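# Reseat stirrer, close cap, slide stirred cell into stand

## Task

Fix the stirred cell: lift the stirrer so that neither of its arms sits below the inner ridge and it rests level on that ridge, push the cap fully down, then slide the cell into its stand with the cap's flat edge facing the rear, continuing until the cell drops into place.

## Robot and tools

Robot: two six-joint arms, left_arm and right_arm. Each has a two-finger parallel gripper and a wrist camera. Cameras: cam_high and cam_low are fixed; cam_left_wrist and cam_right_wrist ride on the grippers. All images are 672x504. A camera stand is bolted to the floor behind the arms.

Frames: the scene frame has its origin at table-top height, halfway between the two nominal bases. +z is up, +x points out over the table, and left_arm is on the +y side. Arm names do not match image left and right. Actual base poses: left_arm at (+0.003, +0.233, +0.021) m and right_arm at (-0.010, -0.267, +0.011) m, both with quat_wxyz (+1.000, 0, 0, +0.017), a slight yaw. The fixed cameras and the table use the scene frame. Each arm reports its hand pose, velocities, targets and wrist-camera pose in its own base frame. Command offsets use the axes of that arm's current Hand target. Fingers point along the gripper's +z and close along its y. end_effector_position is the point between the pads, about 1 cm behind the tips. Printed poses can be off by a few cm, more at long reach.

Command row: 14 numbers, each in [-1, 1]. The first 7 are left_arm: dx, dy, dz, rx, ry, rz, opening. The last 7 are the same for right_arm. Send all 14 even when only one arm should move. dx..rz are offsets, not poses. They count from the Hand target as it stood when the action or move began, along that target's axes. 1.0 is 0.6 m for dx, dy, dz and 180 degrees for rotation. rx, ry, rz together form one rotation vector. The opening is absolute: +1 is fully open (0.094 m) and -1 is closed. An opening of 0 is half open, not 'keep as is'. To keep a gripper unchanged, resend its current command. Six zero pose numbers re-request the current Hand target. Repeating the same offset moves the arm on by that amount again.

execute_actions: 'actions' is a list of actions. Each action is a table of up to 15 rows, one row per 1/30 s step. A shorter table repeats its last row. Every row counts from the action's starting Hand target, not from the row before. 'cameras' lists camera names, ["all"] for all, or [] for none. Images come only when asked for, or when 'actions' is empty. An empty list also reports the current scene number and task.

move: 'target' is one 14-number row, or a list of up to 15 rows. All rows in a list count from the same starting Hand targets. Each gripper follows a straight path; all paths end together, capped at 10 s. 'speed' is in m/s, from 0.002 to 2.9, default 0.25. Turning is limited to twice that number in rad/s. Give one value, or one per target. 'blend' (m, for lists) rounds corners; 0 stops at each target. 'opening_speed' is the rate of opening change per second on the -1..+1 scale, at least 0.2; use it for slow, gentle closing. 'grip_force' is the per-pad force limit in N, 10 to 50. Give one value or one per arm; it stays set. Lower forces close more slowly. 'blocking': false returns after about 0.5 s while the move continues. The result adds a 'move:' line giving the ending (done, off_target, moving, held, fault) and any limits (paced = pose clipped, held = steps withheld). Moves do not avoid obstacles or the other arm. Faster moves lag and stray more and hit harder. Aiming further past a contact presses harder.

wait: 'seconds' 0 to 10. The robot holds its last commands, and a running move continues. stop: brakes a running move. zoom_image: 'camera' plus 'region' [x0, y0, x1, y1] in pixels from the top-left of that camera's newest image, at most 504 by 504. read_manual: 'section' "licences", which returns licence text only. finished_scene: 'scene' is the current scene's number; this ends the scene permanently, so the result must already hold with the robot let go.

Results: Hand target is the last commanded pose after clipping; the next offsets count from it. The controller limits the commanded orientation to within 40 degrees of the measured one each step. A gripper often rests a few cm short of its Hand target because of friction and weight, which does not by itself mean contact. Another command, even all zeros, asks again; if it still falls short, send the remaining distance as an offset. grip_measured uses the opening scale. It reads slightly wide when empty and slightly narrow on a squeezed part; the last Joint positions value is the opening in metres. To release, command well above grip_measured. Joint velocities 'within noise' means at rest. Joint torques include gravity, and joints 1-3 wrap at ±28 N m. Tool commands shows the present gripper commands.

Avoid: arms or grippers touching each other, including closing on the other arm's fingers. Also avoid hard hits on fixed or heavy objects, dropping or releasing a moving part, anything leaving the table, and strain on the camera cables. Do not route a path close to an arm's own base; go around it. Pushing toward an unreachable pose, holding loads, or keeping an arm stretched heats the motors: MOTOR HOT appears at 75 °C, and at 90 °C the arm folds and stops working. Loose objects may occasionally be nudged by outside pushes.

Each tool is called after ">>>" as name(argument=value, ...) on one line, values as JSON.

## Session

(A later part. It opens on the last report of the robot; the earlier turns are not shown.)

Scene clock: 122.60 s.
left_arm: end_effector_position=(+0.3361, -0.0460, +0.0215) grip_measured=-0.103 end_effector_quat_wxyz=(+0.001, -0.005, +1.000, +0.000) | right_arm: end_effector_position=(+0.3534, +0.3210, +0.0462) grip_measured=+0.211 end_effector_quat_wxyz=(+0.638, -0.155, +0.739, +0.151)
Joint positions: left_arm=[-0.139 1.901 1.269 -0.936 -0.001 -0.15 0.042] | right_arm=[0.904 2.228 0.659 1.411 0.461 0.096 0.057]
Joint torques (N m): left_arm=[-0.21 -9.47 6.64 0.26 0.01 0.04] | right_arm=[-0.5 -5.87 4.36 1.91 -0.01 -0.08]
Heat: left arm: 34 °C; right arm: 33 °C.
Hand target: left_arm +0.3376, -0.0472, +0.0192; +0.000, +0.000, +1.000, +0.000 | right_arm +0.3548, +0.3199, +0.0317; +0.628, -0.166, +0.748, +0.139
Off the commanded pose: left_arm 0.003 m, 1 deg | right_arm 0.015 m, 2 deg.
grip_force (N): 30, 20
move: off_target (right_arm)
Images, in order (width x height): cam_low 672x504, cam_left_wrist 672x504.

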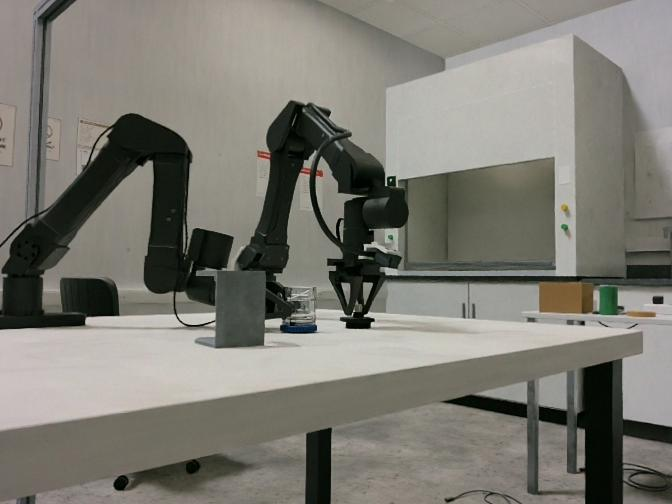

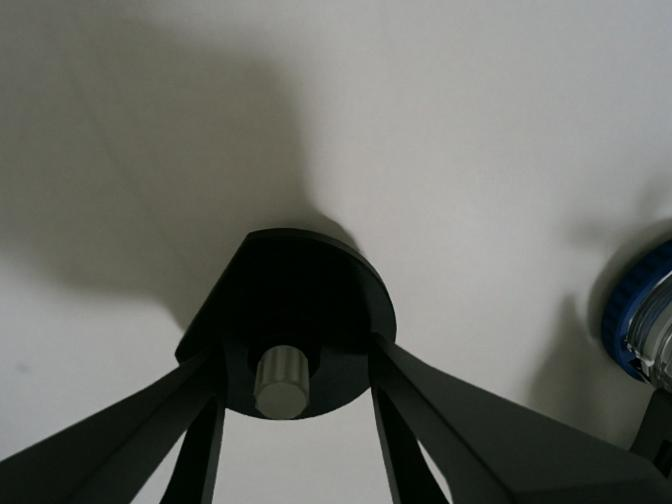

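>>> move(target=[[0,0,-0.2,0,0,0,-0.1,0,0,0,0,0,0,0.1],[0.008,-0.245,-0.23,0,0,0,-0.766,0,0,0,0,0,0,0.1]], speed=0.15, cameras=["cam_left_wrist","cam_low","cam_right_wrist"])

>>> zoom_image(camera="cam_left_wrist", region=[200, 120, 420, 320])

>>> zoom_image(camera="cam_low", region=[275, 280, 325, 335])

>>> zoom_image(camera="cam_left_wrist", region=[0, 120, 200, 320])

Scene clock: 134.47 s.
left_arm: end_effector_position=(+0.3305, -0.1948, +0.1587) grip_measured=-0.763 end_effector_quat_wxyz=(+0.007, +0.005, +1.000, -0.004) | right_arm: end_effector_position=(+0.3534, +0.3210, +0.0462) grip_measured=+0.211 end_effector_quat_wxyz=(+0.638, -0.155, +0.739, +0.151)
Joint positions: left_arm=[-0.535 2.014 1.981 -1.523 0 -0.525 0.011] | right_arm=[0.904 2.228 0.659 1.411 0.461 0.096 0.057]
Joint torques (N m): left_arm=[0.43 -9.88 8.91 0.01 -0.01 -0.13] | right_arm=[-0.5 -5.87 4.34 1.91 0 -0.08]
Heat: left arm: 33 °C; right arm: 33 °C.
Hand target: left_arm +0.3328, -0.1941, +0.1571; +0.000, +0.000, +1.000, +0.000 | right_arm +0.3548, +0.3199, +0.0317; +0.628, -0.166, +0.748, +0.139
Off the commanded pose: left_arm 0.003 m, 1 deg | right_arm 0.015 m, 2 deg.
grip_force (N): 30, 20
move: off_target (right_arm)
Images, in order (width x height): cam_low 672x504, cam_left_wrist 672x504, cam_right_wrist 672x504.

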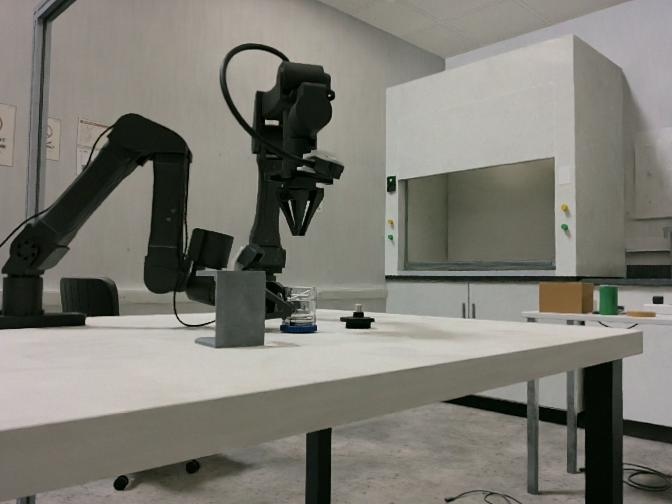

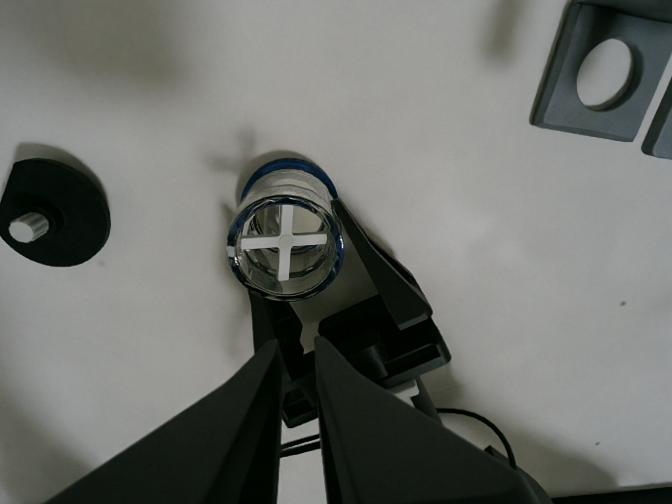

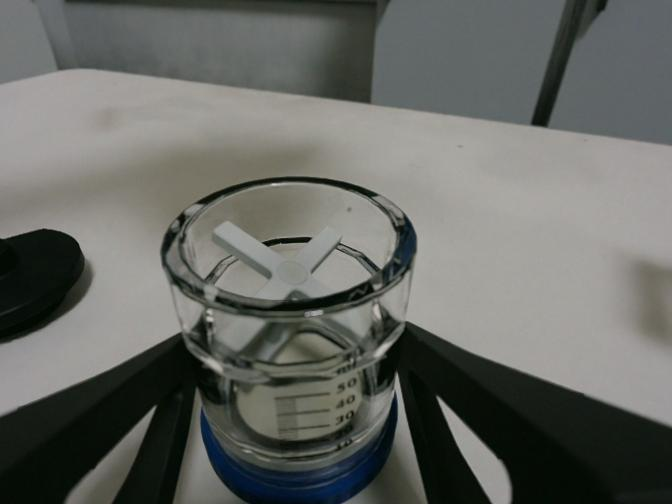

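Scaled by 2.291 from the camera's 672x504 image, which has a finer 960x720 frame.

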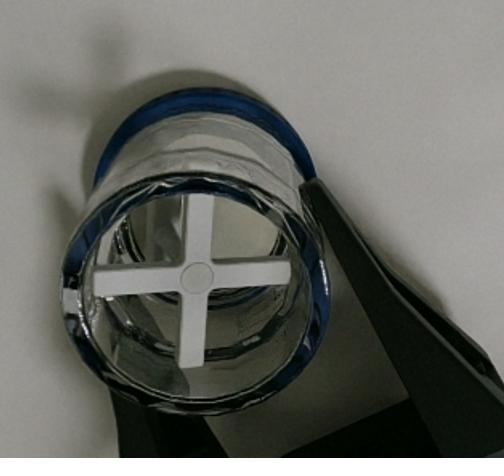

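Scaled by 9.164 from the camera's 672x504 image, which has a finer 960x720 frame.

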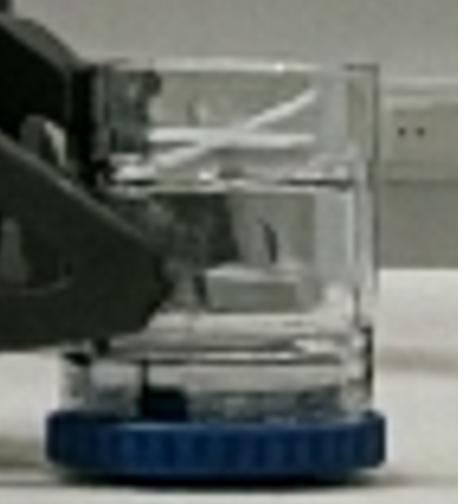

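Scaled by 2.520 from the camera's 672x504 image, which has a finer 960x720 frame.

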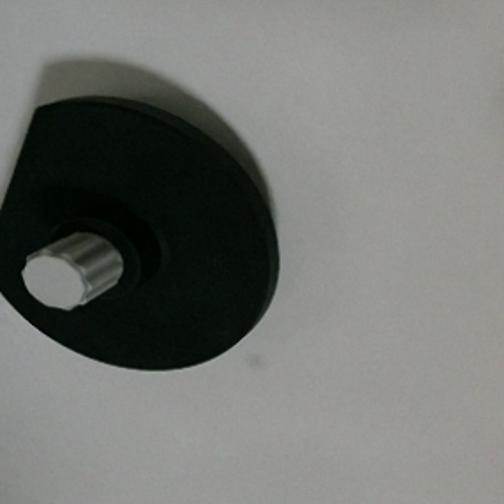

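>>> move(target=[0.0,0.028,0.08,0,0,-0.472,-0.74,0,0,0,0,0,0,0.1], speed=0.12, cameras=["cam_left_wrist","cam_right_wrist"])

>>> zoom_image(camera="cam_left_wrist", region=[200, 190, 440, 390])

Scene clock: 168.47 s.
left_arm: end_effector_position=(+0.3309, -0.1784, +0.0999) grip_measured=-0.743 end_effector_quat_wxyz=(-0.006, -0.670, +0.742, +0.017) | right_arm: end_effector_position=(+0.3534, +0.3210, +0.0462) grip_measured=+0.211 end_effector_quat_wxyz=(+0.638, -0.155, +0.739, +0.151)
Joint positions: left_arm=[-0.497 2.014 1.746 -1.339 0 -1.965 0.012] | right_arm=[0.904 2.228 0.659 1.411 0.461 0.096 0.057]
Joint torques (N m): left_arm=[0.51 -15.13 5.72 0.27 0.01 -0.18] | right_arm=[-0.49 -5.87 4.37 1.91 0 -0.1]
Heat: left arm: 33 °C; right arm: 34 °C.
Hand target: left_arm +0.3328, -0.1773, +0.1091; +0.000, -0.675, +0.738, +0.000 | right_arm +0.3548, +0.3199, +0.0317; +0.628, -0.166, +0.748, +0.139
Off the commanded pose: left_arm 0.010 m, 2 deg | right_arm 0.015 m, 2 deg.
grip_force (N): 30, 20
move: off_target (right_arm)
Images, in order (width x height): cam_left_wrist 672x504, cam_right_wrist 672x504.

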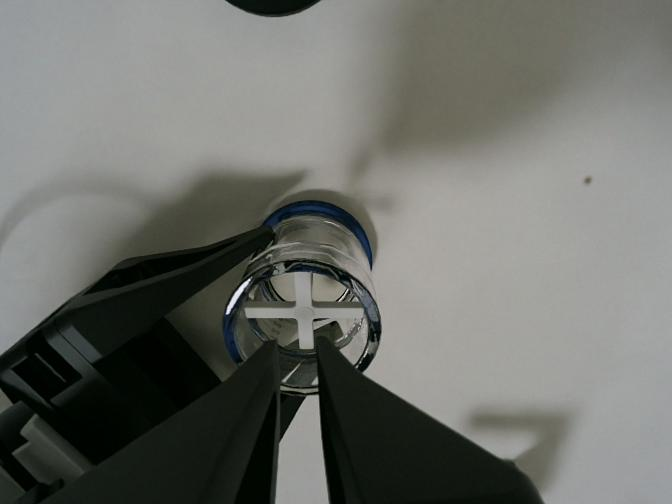

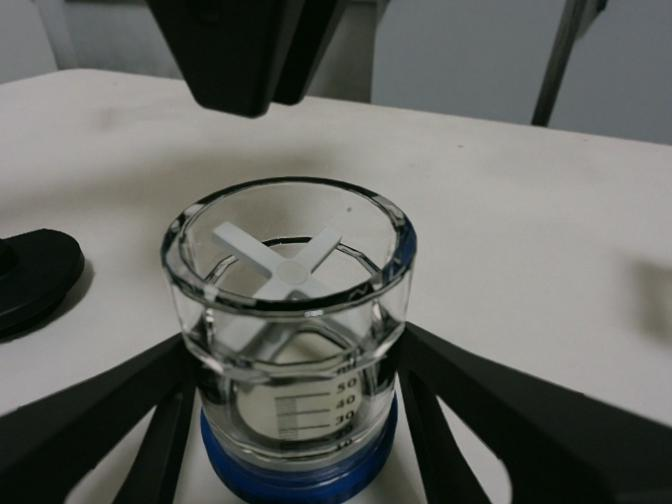

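Scaled by 2.100 from the camera's 672x504 image, which has a finer 960x720 frame.

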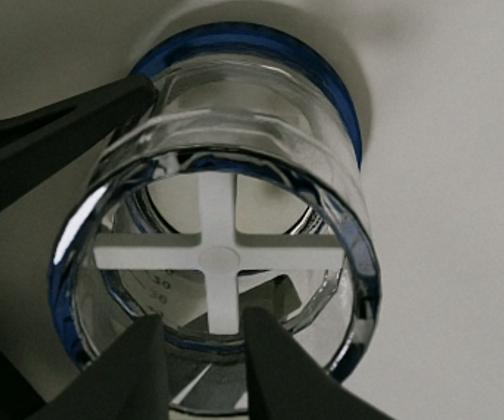

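>>> move(target=[0.002,-0.0045,0.070,0,0,0,-0.74,0,0,0,0,0,0,0.1], speed=0.06, cameras=["cam_left_wrist","cam_right_wrist"])

>>> zoom_image(camera="cam_left_wrist", region=[200, 235, 440, 435])

>>> zoom_image(camera="cam_right_wrist", region=[150, 110, 440, 410])

Scene clock: 182.13 s.
left_arm: end_effector_position=(+0.3338, -0.1800, +0.0669) grip_measured=-0.743 end_effector_quat_wxyz=(-0.002, -0.670, +0.742, +0.005) | right_arm: end_effector_position=(+0.3534, +0.3210, +0.0462) grip_measured=+0.211 end_effector_quat_wxyz=(+0.638, -0.155, +0.739, +0.151)
Joint positions: left_arm=[-0.497 2.014 1.615 -1.183 0 -1.966 0.012] | right_arm=[0.904 2.228 0.659 1.411 0.461 0.096 0.057]
Joint torques (N m): left_arm=[0.4 -12.59 5.76 0.33 -0.01 -0.16] | right_arm=[-0.5 -5.86 4.36 1.92 -0.01 -0.09]
Heat: left arm: 36 °C; right arm: 34 °C.
Hand target: left_arm +0.3355, -0.1788, +0.0671; +0.000, -0.675, +0.738, +0.000 | right_arm +0.3548, +0.3199, +0.0317; +0.628, -0.166, +0.748, +0.139
Off the commanded pose: left_arm 0.002 m, 1 deg | right_arm 0.015 m, 2 deg.
grip_force (N): 30, 20
move: off_target (right_arm)
Images, in order (width x height): cam_left_wrist 672x504, cam_right_wrist 672x504.

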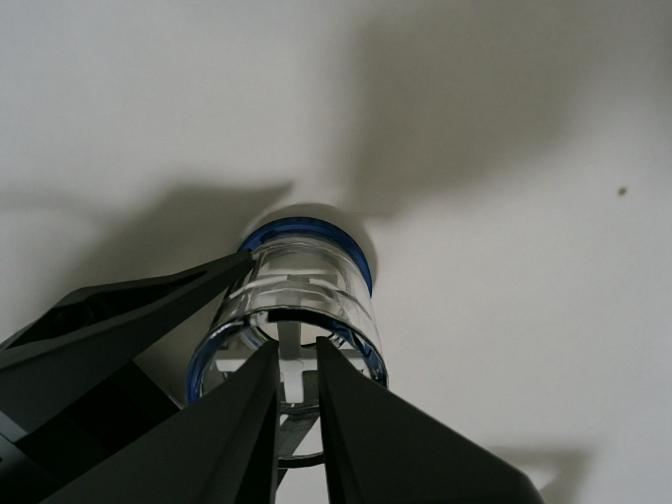

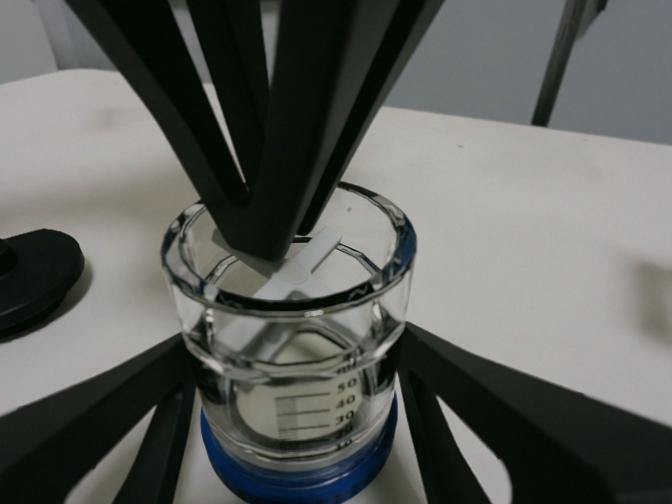

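Scaled by 2.100 from the camera's 672x504 image, which has a finer 960x720 frame.

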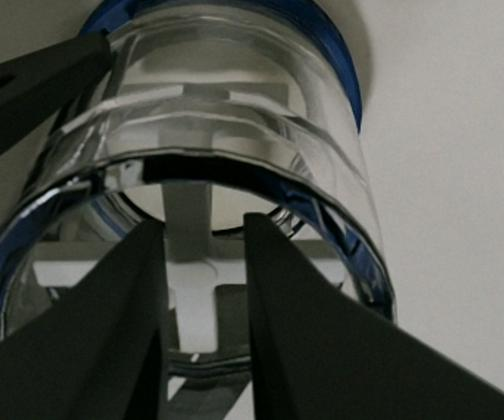

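Scaled by 1.680 from the camera's 672x504 image, which has a finer 960x720 frame.

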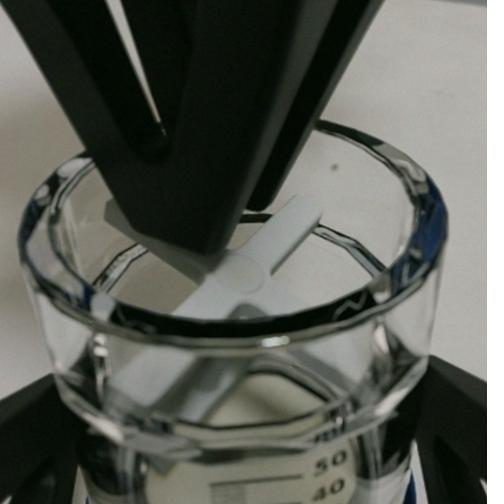

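>>> move(target=[-0.006,0.006,0.0,0,0,0,-0.74,0,0,0,0,0,0,0.1], speed=0.04, cameras=["cam_left_wrist","cam_right_wrist"])

>>> zoom_image(camera="cam_left_wrist", region=[200, 235, 440, 435])

>>> zoom_image(camera="cam_right_wrist", region=[150, 110, 440, 410])

Scene clock: 188.63 s.
left_arm: end_effector_position=(+0.3302, -0.1764, +0.0609) grip_measured=-0.743 end_effector_quat_wxyz=(-0.004, -0.672, +0.741, +0.012) | right_arm: end_effector_position=(+0.3533, +0.3211, +0.0462) grip_measured=+0.211 end_effector_quat_wxyz=(+0.638, -0.155, +0.739, +0.151)
Joint positions: left_arm=[-0.493 2.014 1.591 -1.174 0 -1.966 0.012] | right_arm=[0.904 2.228 0.659 1.411 0.461 0.096 0.057]
Joint torques (N m): left_arm=[0.53 -14.32 5.6 0.3 0.02 -0.11] | right_arm=[-0.5 -5.87 4.36 1.9 0 -0.09]
Heat: left arm: 36 °C; right arm: 34 °C.
Hand target: left_arm +0.3321, -0.1750, +0.0671; +0.000, -0.675, +0.738, +0.000 | right_arm +0.3548, +0.3199, +0.0317; +0.628, -0.166, +0.748, +0.139
Off the commanded pose: left_arm 0.007 m, 2 deg | right_arm 0.015 m, 2 deg.
grip_force (N): 30, 20
move: off_target (right_arm)
Images, in order (width x height): cam_left_wrist 672x504, cam_right_wrist 672x504.

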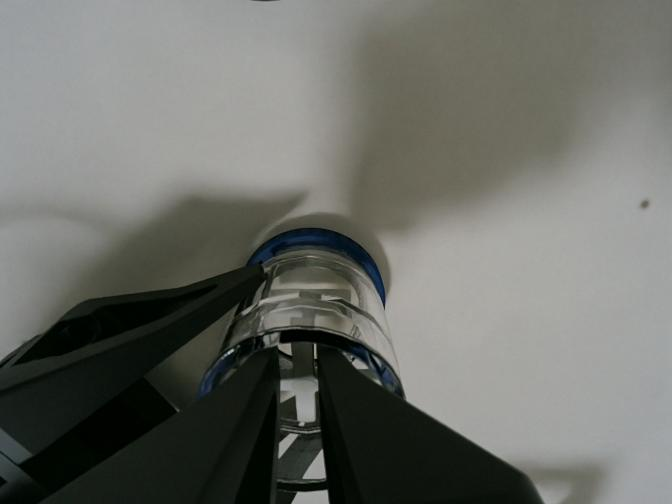

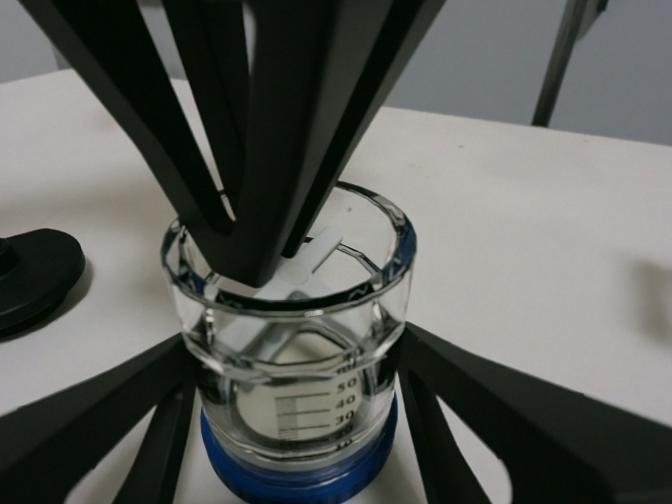

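Scaled by 2.100 from the camera's 672x504 image, which has a finer 960x720 frame.

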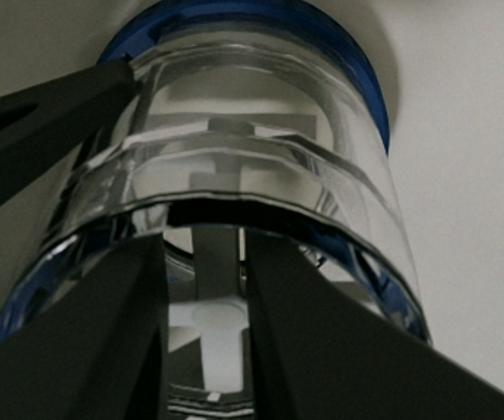

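Scaled by 1.680 from the camera's 672x504 image, which has a finer 960x720 frame.

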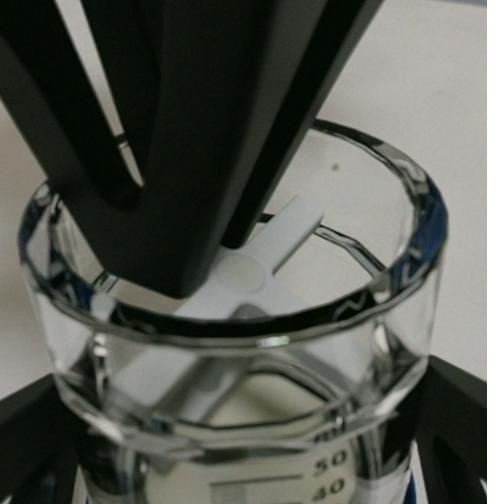

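>>> move(target=[0.001,-0.003,-0.0,0,0,0,-0.74,0,0,0,0,0,0,0.1], speed=0.04)

>>> move(target=[0,0,0,0,0,0,-1,0,0,0,0,0,0,0.1], grip_force=[20,20], opening_speed=0.2, cameras=["cam_left_wrist","cam_right_wrist"])

>>> zoom_image(camera="cam_right_wrist", region=[150, 110, 440, 410])

>>> zoom_image(camera="cam_left_wrist", region=[200, 235, 440, 435])

Scene clock: 196.53 s.
left_arm: end_effector_position=(+0.3302, -0.1764, +0.0609) grip_measured=-0.743 end_effector_quat_wxyz=(-0.004, -0.672, +0.741, +0.012) | right_arm: end_effector_position=(+0.3533, +0.3211, +0.0462) grip_measured=+0.211 end_effector_quat_wxyz=(+0.638, -0.155, +0.739, +0.151)
Joint positions: left_arm=[-0.493 2.014 1.591 -1.174 0 -1.966 0.012] | right_arm=[0.904 2.228 0.659 1.411 0.461 0.096 0.057]
Joint velocities: left_arm=[within noise] | right_arm=[-0.012 -0.046 0.007 0.051 0.066 0.051 -0.002]
Joint torques (N m): left_arm=[0.57 -13.61 6.45 0.25 -0.01 -0.09] | right_arm=[-0.47 -5.89 4.37 1.91 0.01 -0.09]
Heat: left arm: 37 °C; right arm: 34 °C.
Hand target: left_arm +0.3339, -0.1757, +0.0671; +0.000, -0.675, +0.738, +0.000 | right_arm +0.3548, +0.3199, +0.0317; +0.628, -0.166, +0.748, +0.139
Off the commanded pose: left_arm 0.007 m, 2 deg | right_arm 0.015 m, 2 deg.
grip_force (N): 30, 20
move: off_target (right_arm)

Scene clock: 198.03 s.
left_arm: end_effector_position=(+0.3308, -0.1768, +0.0609) grip_measured=-0.858 end_effector_quat_wxyz=(-0.004, -0.672, +0.741, +0.011) | right_arm: end_effector_position=(+0.3533, +0.3211, +0.0462) grip_measured=+0.211 end_effector_quat_wxyz=(+0.638, -0.155, +0.739, +0.151)
Joint positions: left_arm=[-0.493 2.014 1.591 -1.171 0 -1.966 0.007] | right_arm=[0.904 2.228 0.659 1.411 0.46 0.096 0.057]
Joint torques (N m): left_arm=[0.62 -13.68 6.38 0.23 0 -0.09] | right_arm=[-0.47 -5.87 4.36 1.9 0.01 -0.09]
Heat: left arm: 37 °C; right arm: 35 °C.
Hand target: left_arm +0.3339, -0.1757, +0.0671; +0.000, -0.675, +0.738, +0.000 | right_arm +0.3548, +0.3199, +0.0317; +0.628, -0.166, +0.748, +0.139
Off the commanded pose: left_arm 0.007 m, 1 deg | right_arm 0.015 m, 2 deg.
grip_force (N): 20, 20
move: off_target (right_arm)
Images, in order (width x height): cam_left_wrist 672x504, cam_right_wrist 672x504.

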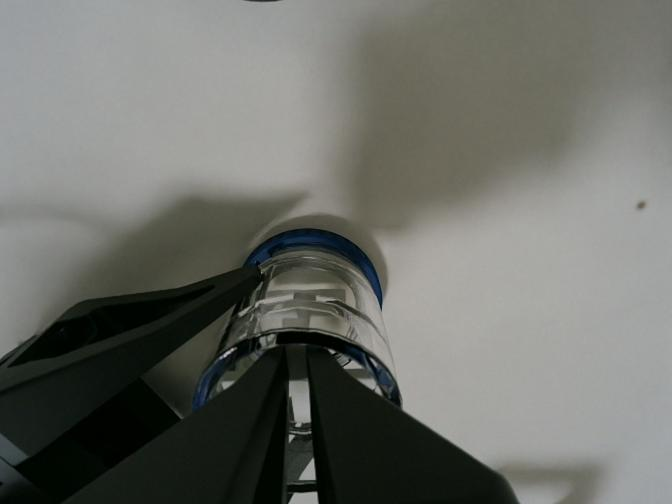

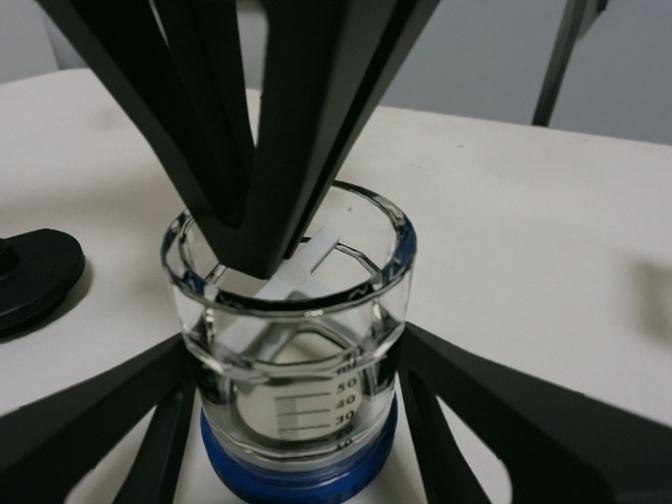

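Scaled by 1.680 from the camera's 672x504 image, which has a finer 960x720 frame.

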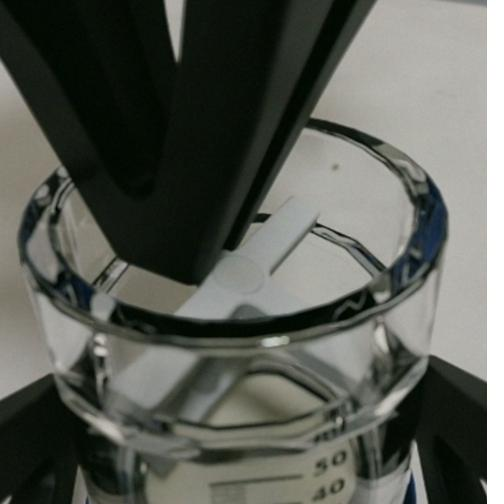

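Scaled by 2.100 from the camera's 672x504 image, which has a finer 960x720 frame.

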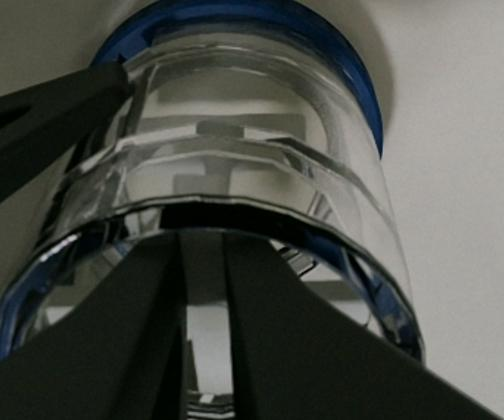

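>>> move(target=[-0.004,0,-0.016,0,0,0,-1,0,0,0,0,0,0,0.1], speed=0.03, cameras=["cam_left_wrist","cam_right_wrist","cam_low"])

>>> zoom_image(camera="cam_right_wrist", region=[150, 110, 440, 410])

>>> zoom_image(camera="cam_low", region=[275, 275, 325, 335])

Scene clock: 205.97 s.
left_arm: end_effector_position=(+0.3313, -0.1759, +0.0609) grip_measured=-0.858 end_effector_quat_wxyz=(-0.005, -0.673, +0.739, +0.010) | right_arm: end_effector_position=(+0.3533, +0.3212, +0.0462) grip_measured=+0.211 end_effector_quat_wxyz=(+0.638, -0.155, +0.739, +0.151)
Joint positions: left_arm=[-0.489 2.014 1.591 -1.171 0.003 -1.966 0.007] | right_arm=[0.904 2.228 0.659 1.411 0.46 0.096 0.057]
Joint torques (N m): left_arm=[0.66 -14.63 8.34 -0.14 -0.03 -0.02] | right_arm=[-0.51 -5.89 4.36 1.91 0.01 -0.08]
Heat: left arm: 38 °C; right arm: 35 °C.
Hand target: left_arm +0.3341, -0.1733, +0.0767; +0.000, -0.675, +0.738, +0.000 | right_arm +0.3548, +0.3199, +0.0317; +0.628, -0.166, +0.748, +0.139
Off the commanded pose: left_arm 0.016 m, 1 deg | right_arm 0.015 m, 2 deg.
grip_force (N): 20, 20
move: off_target (left_arm, right_arm)
Images, in order (width x height): cam_low 672x504, cam_left_wrist 672x504, cam_right_wrist 672x504.

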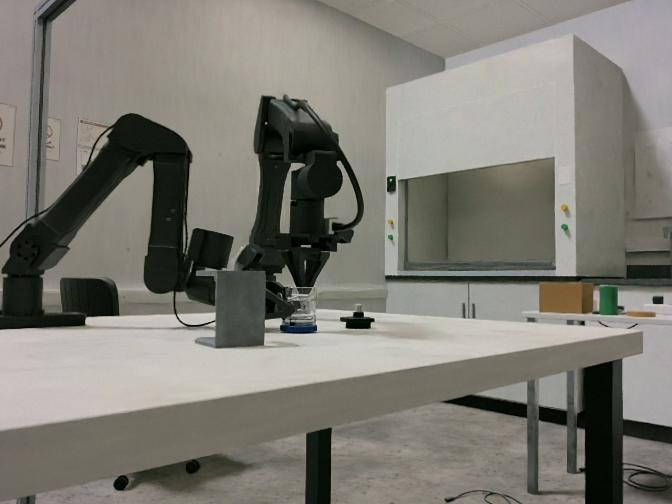

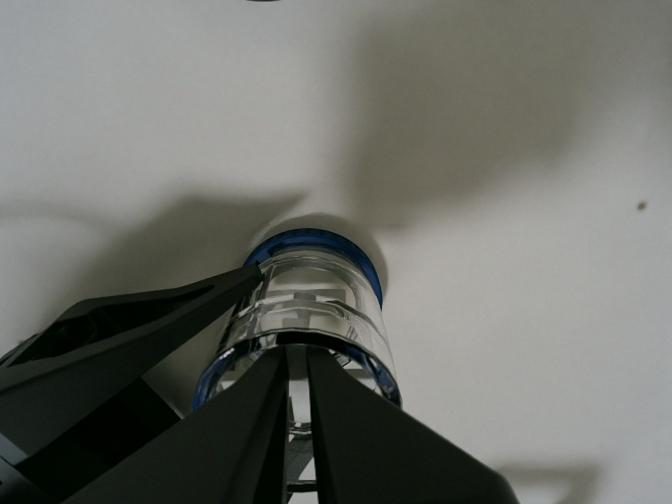

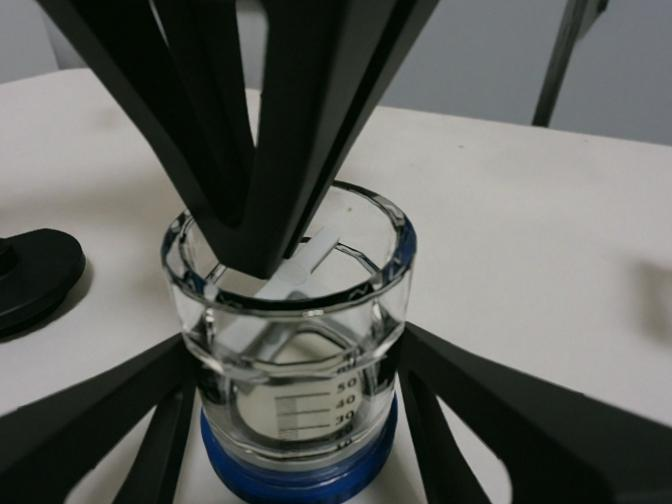

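Scaled by 1.680 from the camera's 672x504 image, which has a finer 960x720 frame.

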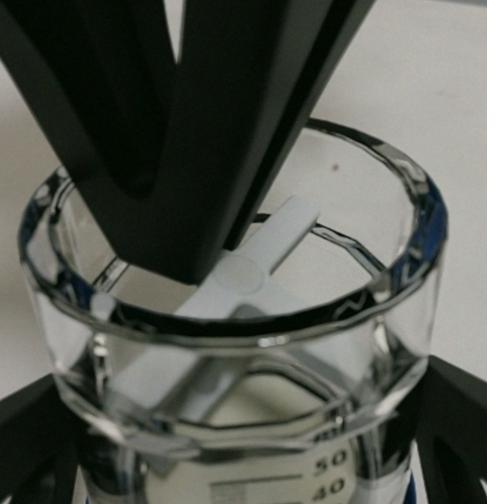

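Scaled by 8.400 from the camera's 672x504 image, which has a finer 960x720 frame.

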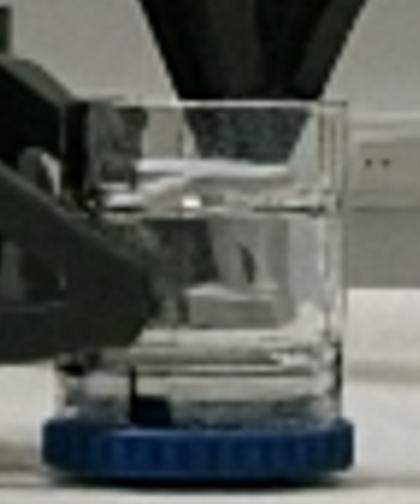

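>>> move(target=[0,0,-0.0133,0,0,0,-1,0,0,0,0,0,0,0.1], speed=0.08, cameras=["cam_low","cam_right_wrist"])

Scene clock: 227.00 s.
left_arm: end_effector_position=(+0.3313, -0.1751, +0.0660) grip_measured=-0.858 end_effector_quat_wxyz=(-0.006, -0.674, +0.739, +0.013) | right_arm: end_effector_position=(+0.3533, +0.3213, +0.0462) grip_measured=+0.211 end_effector_quat_wxyz=(+0.638, -0.156, +0.739, +0.151)
Joint positions: left_arm=[-0.487 2.014 1.611 -1.197 0.003 -1.966 0.007] | right_arm=[0.904 2.228 0.659 1.411 0.459 0.094 0.057]
Joint torques (N m): left_arm=[0.61 -15.04 8.72 -0.21 -0.05 -0.03] | right_arm=[-0.49 -5.87 4.37 1.91 0.02 -0.08]
Heat: left arm: 39 °C; right arm: 35 °C.
Hand target: left_arm +0.3341, -0.1733, +0.0847; +0.000, -0.675, +0.738, +0.000 | right_arm +0.3548, +0.3199, +0.0317; +0.628, -0.166, +0.748, +0.139
Off the commanded pose: left_arm 0.019 m, 2 deg | right_arm 0.015 m, 2 deg.
grip_force (N): 20, 20
move: off_target (left_arm, right_arm)
Images, in order (width x height): cam_low 672x504, cam_right_wrist 672x504.

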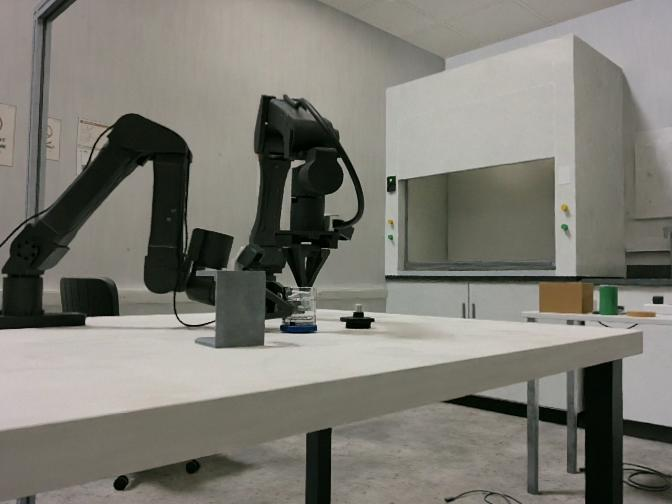

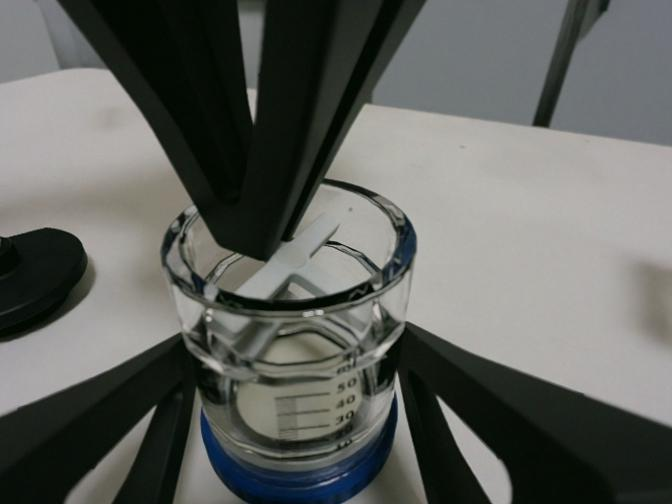

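>>> move(target=[-0.002,0,-0.006,0,0,0,-1,0,0,0,0,0,0,0.1], speed=0.08, cameras=["cam_low","cam_right_wrist"])

>>> zoom_image(camera="cam_low", region=[260, 270, 340, 345])

>>> zoom_image(camera="cam_right_wrist", region=[150, 160, 430, 400])

Scene clock: 232.27 s.
left_arm: end_effector_position=(+0.3312, -0.1748, +0.0684) grip_measured=-0.858 end_effector_quat_wxyz=(-0.007, -0.674, +0.738, +0.014) | right_arm: end_effector_position=(+0.3532, +0.3214, +0.0462) grip_measured=+0.211 end_effector_quat_wxyz=(+0.638, -0.156, +0.739, +0.151)
Joint positions: left_arm=[-0.486 2.014 1.621 -1.209 0.004 -1.966 0.007] | right_arm=[0.904 2.228 0.659 1.411 0.459 0.094 0.057]
Joint torques (N m): left_arm=[0.72 -15.3 8.88 -0.19 -0.04 -0.01] | right_arm=[-0.49 -5.86 4.37 1.91 0.02 -0.07]
Heat: left arm: 40 °C; right arm: 35 °C.
Hand target: left_arm +0.3343, -0.1721, +0.0883; +0.000, -0.675, +0.738, +0.000 | right_arm +0.3548, +0.3199, +0.0318; +0.628, -0.166, +0.748, +0.139
Off the commanded pose: left_arm 0.020 m, 2 deg | right_arm 0.015 m, 2 deg.
grip_force (N): 20, 20
move: off_target (left_arm, right_arm)
Images, in order (width x height): cam_low 672x504, cam_right_wrist 672x504.

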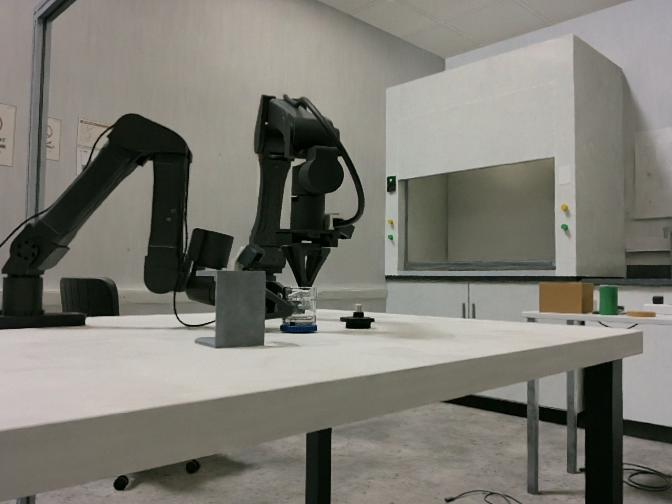

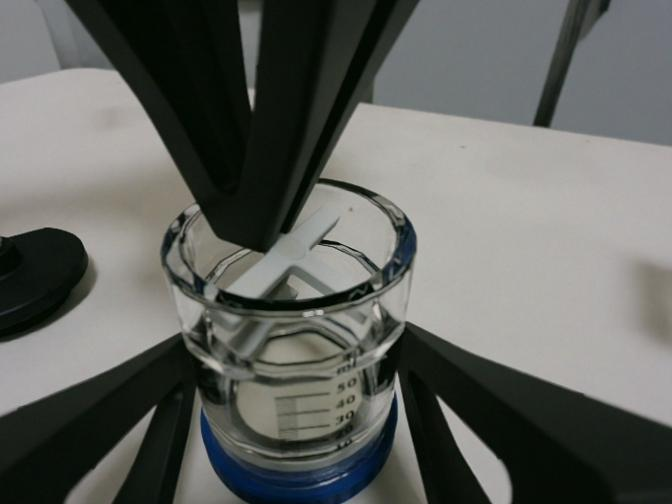

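Scaled by 6.300 from the camera's 672x504 image, which has a finer 960x720 frame.

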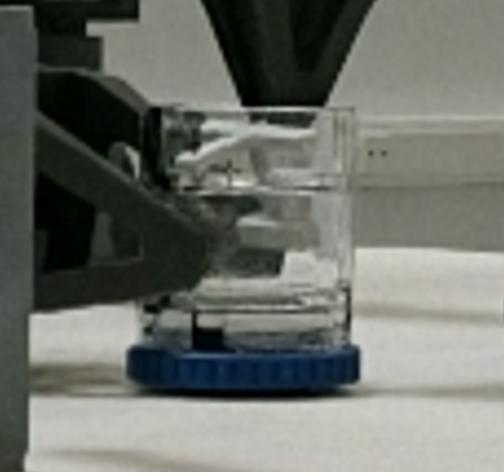

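Scaled by 1.800 from the camera's 672x504 image, which has a finer 960x720 frame.

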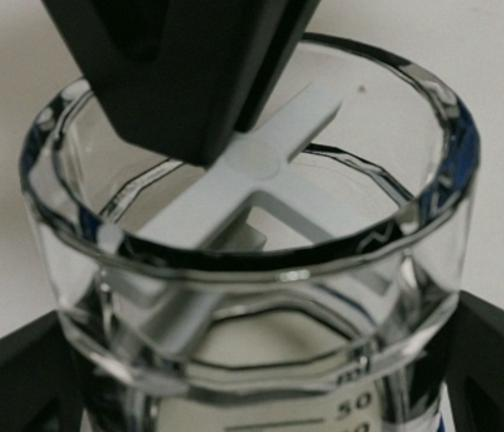

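>>> move(target=[-0.003,0,-0.008,0,0,0,-1,0,0,0,0,0,0,0.1], speed=0.08)

>>> move(target=[0,0,-0.0005,0,0,0,-1,0,0,0,0,0,0,0.1], speed=0.08, cameras=["cam_low","cam_right_wrist"])

>>> zoom_image(camera="cam_low", region=[260, 270, 340, 345])

>>> zoom_image(camera="cam_right_wrist", region=[150, 160, 430, 400])

Scene clock: 237.60 s.
left_arm: end_effector_position=(+0.3310, -0.1728, +0.0711) grip_measured=-0.858 end_effector_quat_wxyz=(-0.009, -0.675, +0.738, +0.016) | right_arm: end_effector_position=(+0.3531, +0.3215, +0.0462) grip_measured=+0.211 end_effector_quat_wxyz=(+0.638, -0.156, +0.739, +0.151)
Joint positions: left_arm=[-0.481 2.014 1.632 -1.226 0.005 -1.962 0.007] | right_arm=[0.904 2.228 0.659 1.411 0.458 0.094 0.057]
Joint torques (N m): left_arm=[0.58 -15.75 8.98 -0.23 -0.06 -0.01] | right_arm=[-0.49 -5.89 4.37 1.91 0.03 -0.07]
Heat: left arm: 40 °C; right arm: 35 °C.
Hand target: left_arm +0.3344, -0.1703, +0.0931; +0.000, -0.675, +0.738, +0.000 | right_arm +0.3548, +0.3199, +0.0318; +0.628, -0.166, +0.748, +0.139
Off the commanded pose: left_arm 0.022 m, 2 deg | right_arm 0.015 m, 2 deg.
grip_force (N): 20, 20
move: off_target (left_arm, right_arm)

Scene clock: 238.30 s.
left_arm: end_effector_position=(+0.3310, -0.1728, +0.0711) grip_measured=-0.858 end_effector_quat_wxyz=(-0.009, -0.675, +0.738, +0.016) | right_arm: end_effector_position=(+0.3531, +0.3215, +0.0462) grip_measured=+0.211 end_effector_quat_wxyz=(+0.638, -0.156, +0.739, +0.151)
Joint positions: left_arm=[-0.481 2.014 1.632 -1.226 0.005 -1.962 0.007] | right_arm=[0.904 2.228 0.659 1.411 0.458 0.094 0.057]
Joint torques (N m): left_arm=[0.65 -15.71 9.01 -0.26 -0.07 0] | right_arm=[-0.5 -5.89 4.36 1.91 0.03 -0.08]
Heat: left arm: 40 °C; right arm: 35 °C.
Hand target: left_arm +0.3344, -0.1703, +0.0934; +0.000, -0.675, +0.738, +0.000 | right_arm +0.3548, +0.3199, +0.0318; +0.628, -0.166, +0.748, +0.139
Off the commanded pose: left_arm 0.023 m, 2 deg | right_arm 0.015 m, 2 deg.
grip_force (N): 20, 20
move: off_target (left_arm, right_arm)
Images, in order (width x height): cam_low 672x504, cam_right_wrist 672x504.

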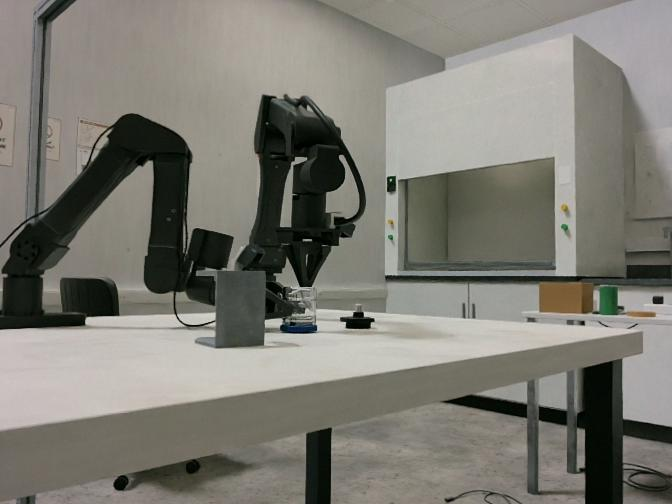

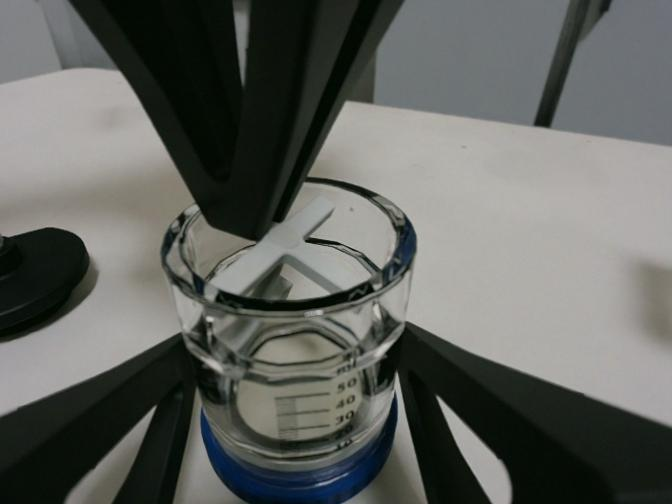

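Scaled by 6.300 from the camera's 672x504 image, which has a finer 960x720 frame.

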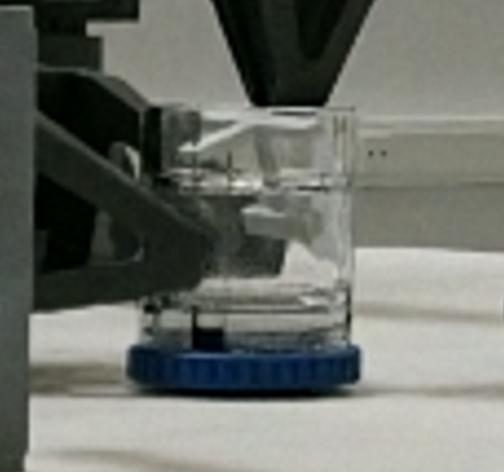

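Scaled by 1.800 from the camera's 672x504 image, which has a finer 960x720 frame.

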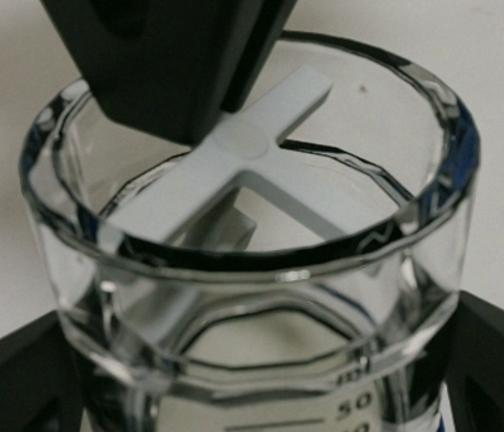

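>>> move(target=[0,0,0,0,0.05,0,-1,0,0,0,0,0,0,0.1], speed=0.08, cameras=["cam_low","cam_right_wrist"])

>>> zoom_image(camera="cam_low", region=[260, 270, 340, 345])

>>> zoom_image(camera="cam_right_wrist", region=[150, 160, 430, 400])

Scene clock: 245.70 s.
left_arm: end_effector_position=(+0.3323, -0.1703, +0.0792) grip_measured=-0.858 end_effector_quat_wxyz=(+0.065, +0.675, -0.735, +0.029) | right_arm: end_effector_position=(+0.3532, +0.3215, +0.0462) grip_measured=+0.211 end_effector_quat_wxyz=(+0.638, -0.156, +0.739, +0.151)
Joint positions: left_arm=[-0.408 1.97 1.596 -1.196 0.142 -1.894 0.007] | right_arm=[0.904 2.228 0.659 1.411 0.457 0.094 0.057]
Joint torques (N m): left_arm=[0.5 -15.92 5.76 0.35 0.15 0.04] | right_arm=[-0.44 -5.87 4.34 1.91 0.03 -0.08]
Heat: left arm: 41 °C; right arm: 35 °C.
Hand target: left_arm +0.3344, -0.1703, +0.0935; +0.058, +0.673, -0.735, +0.053 | right_arm +0.3547, +0.3200, +0.0317; +0.628, -0.166, +0.748, +0.140
Off the commanded pose: left_arm 0.014 m, 3 deg | right_arm 0.015 m, 2 deg.
grip_force (N): 20, 20
move: off_target (left_arm, right_arm)
Images, in order (width x height): cam_low 672x504, cam_right_wrist 672x504.

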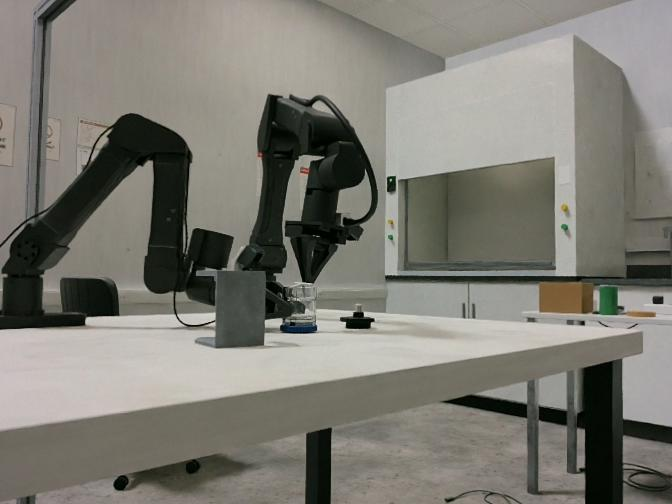

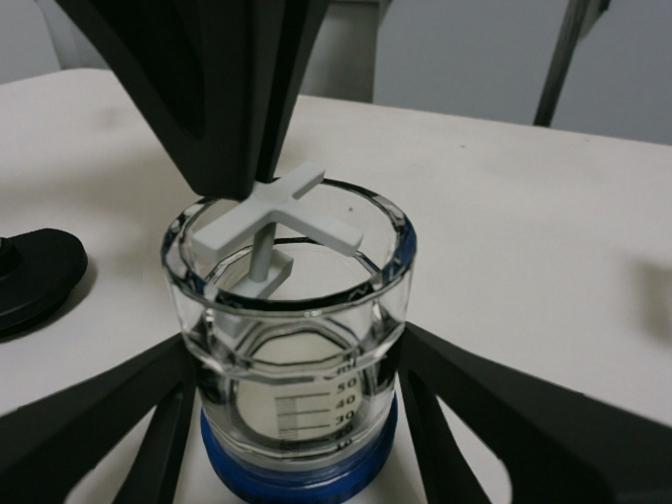

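Scaled by 6.300 from the camera's 672x504 image, which has a finer 960x720 frame.

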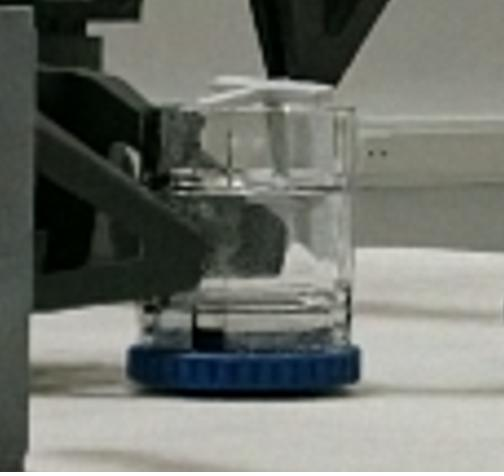

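Scaled by 1.800 from the camera's 672x504 image, which has a finer 960x720 frame.

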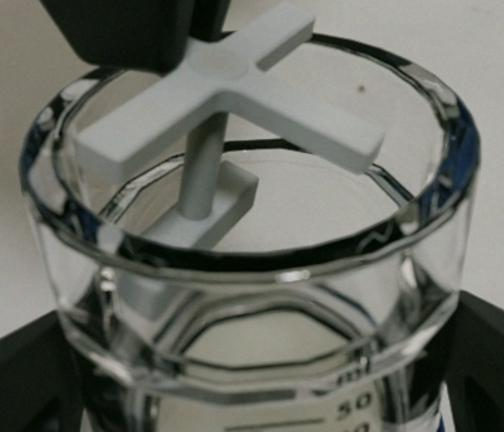

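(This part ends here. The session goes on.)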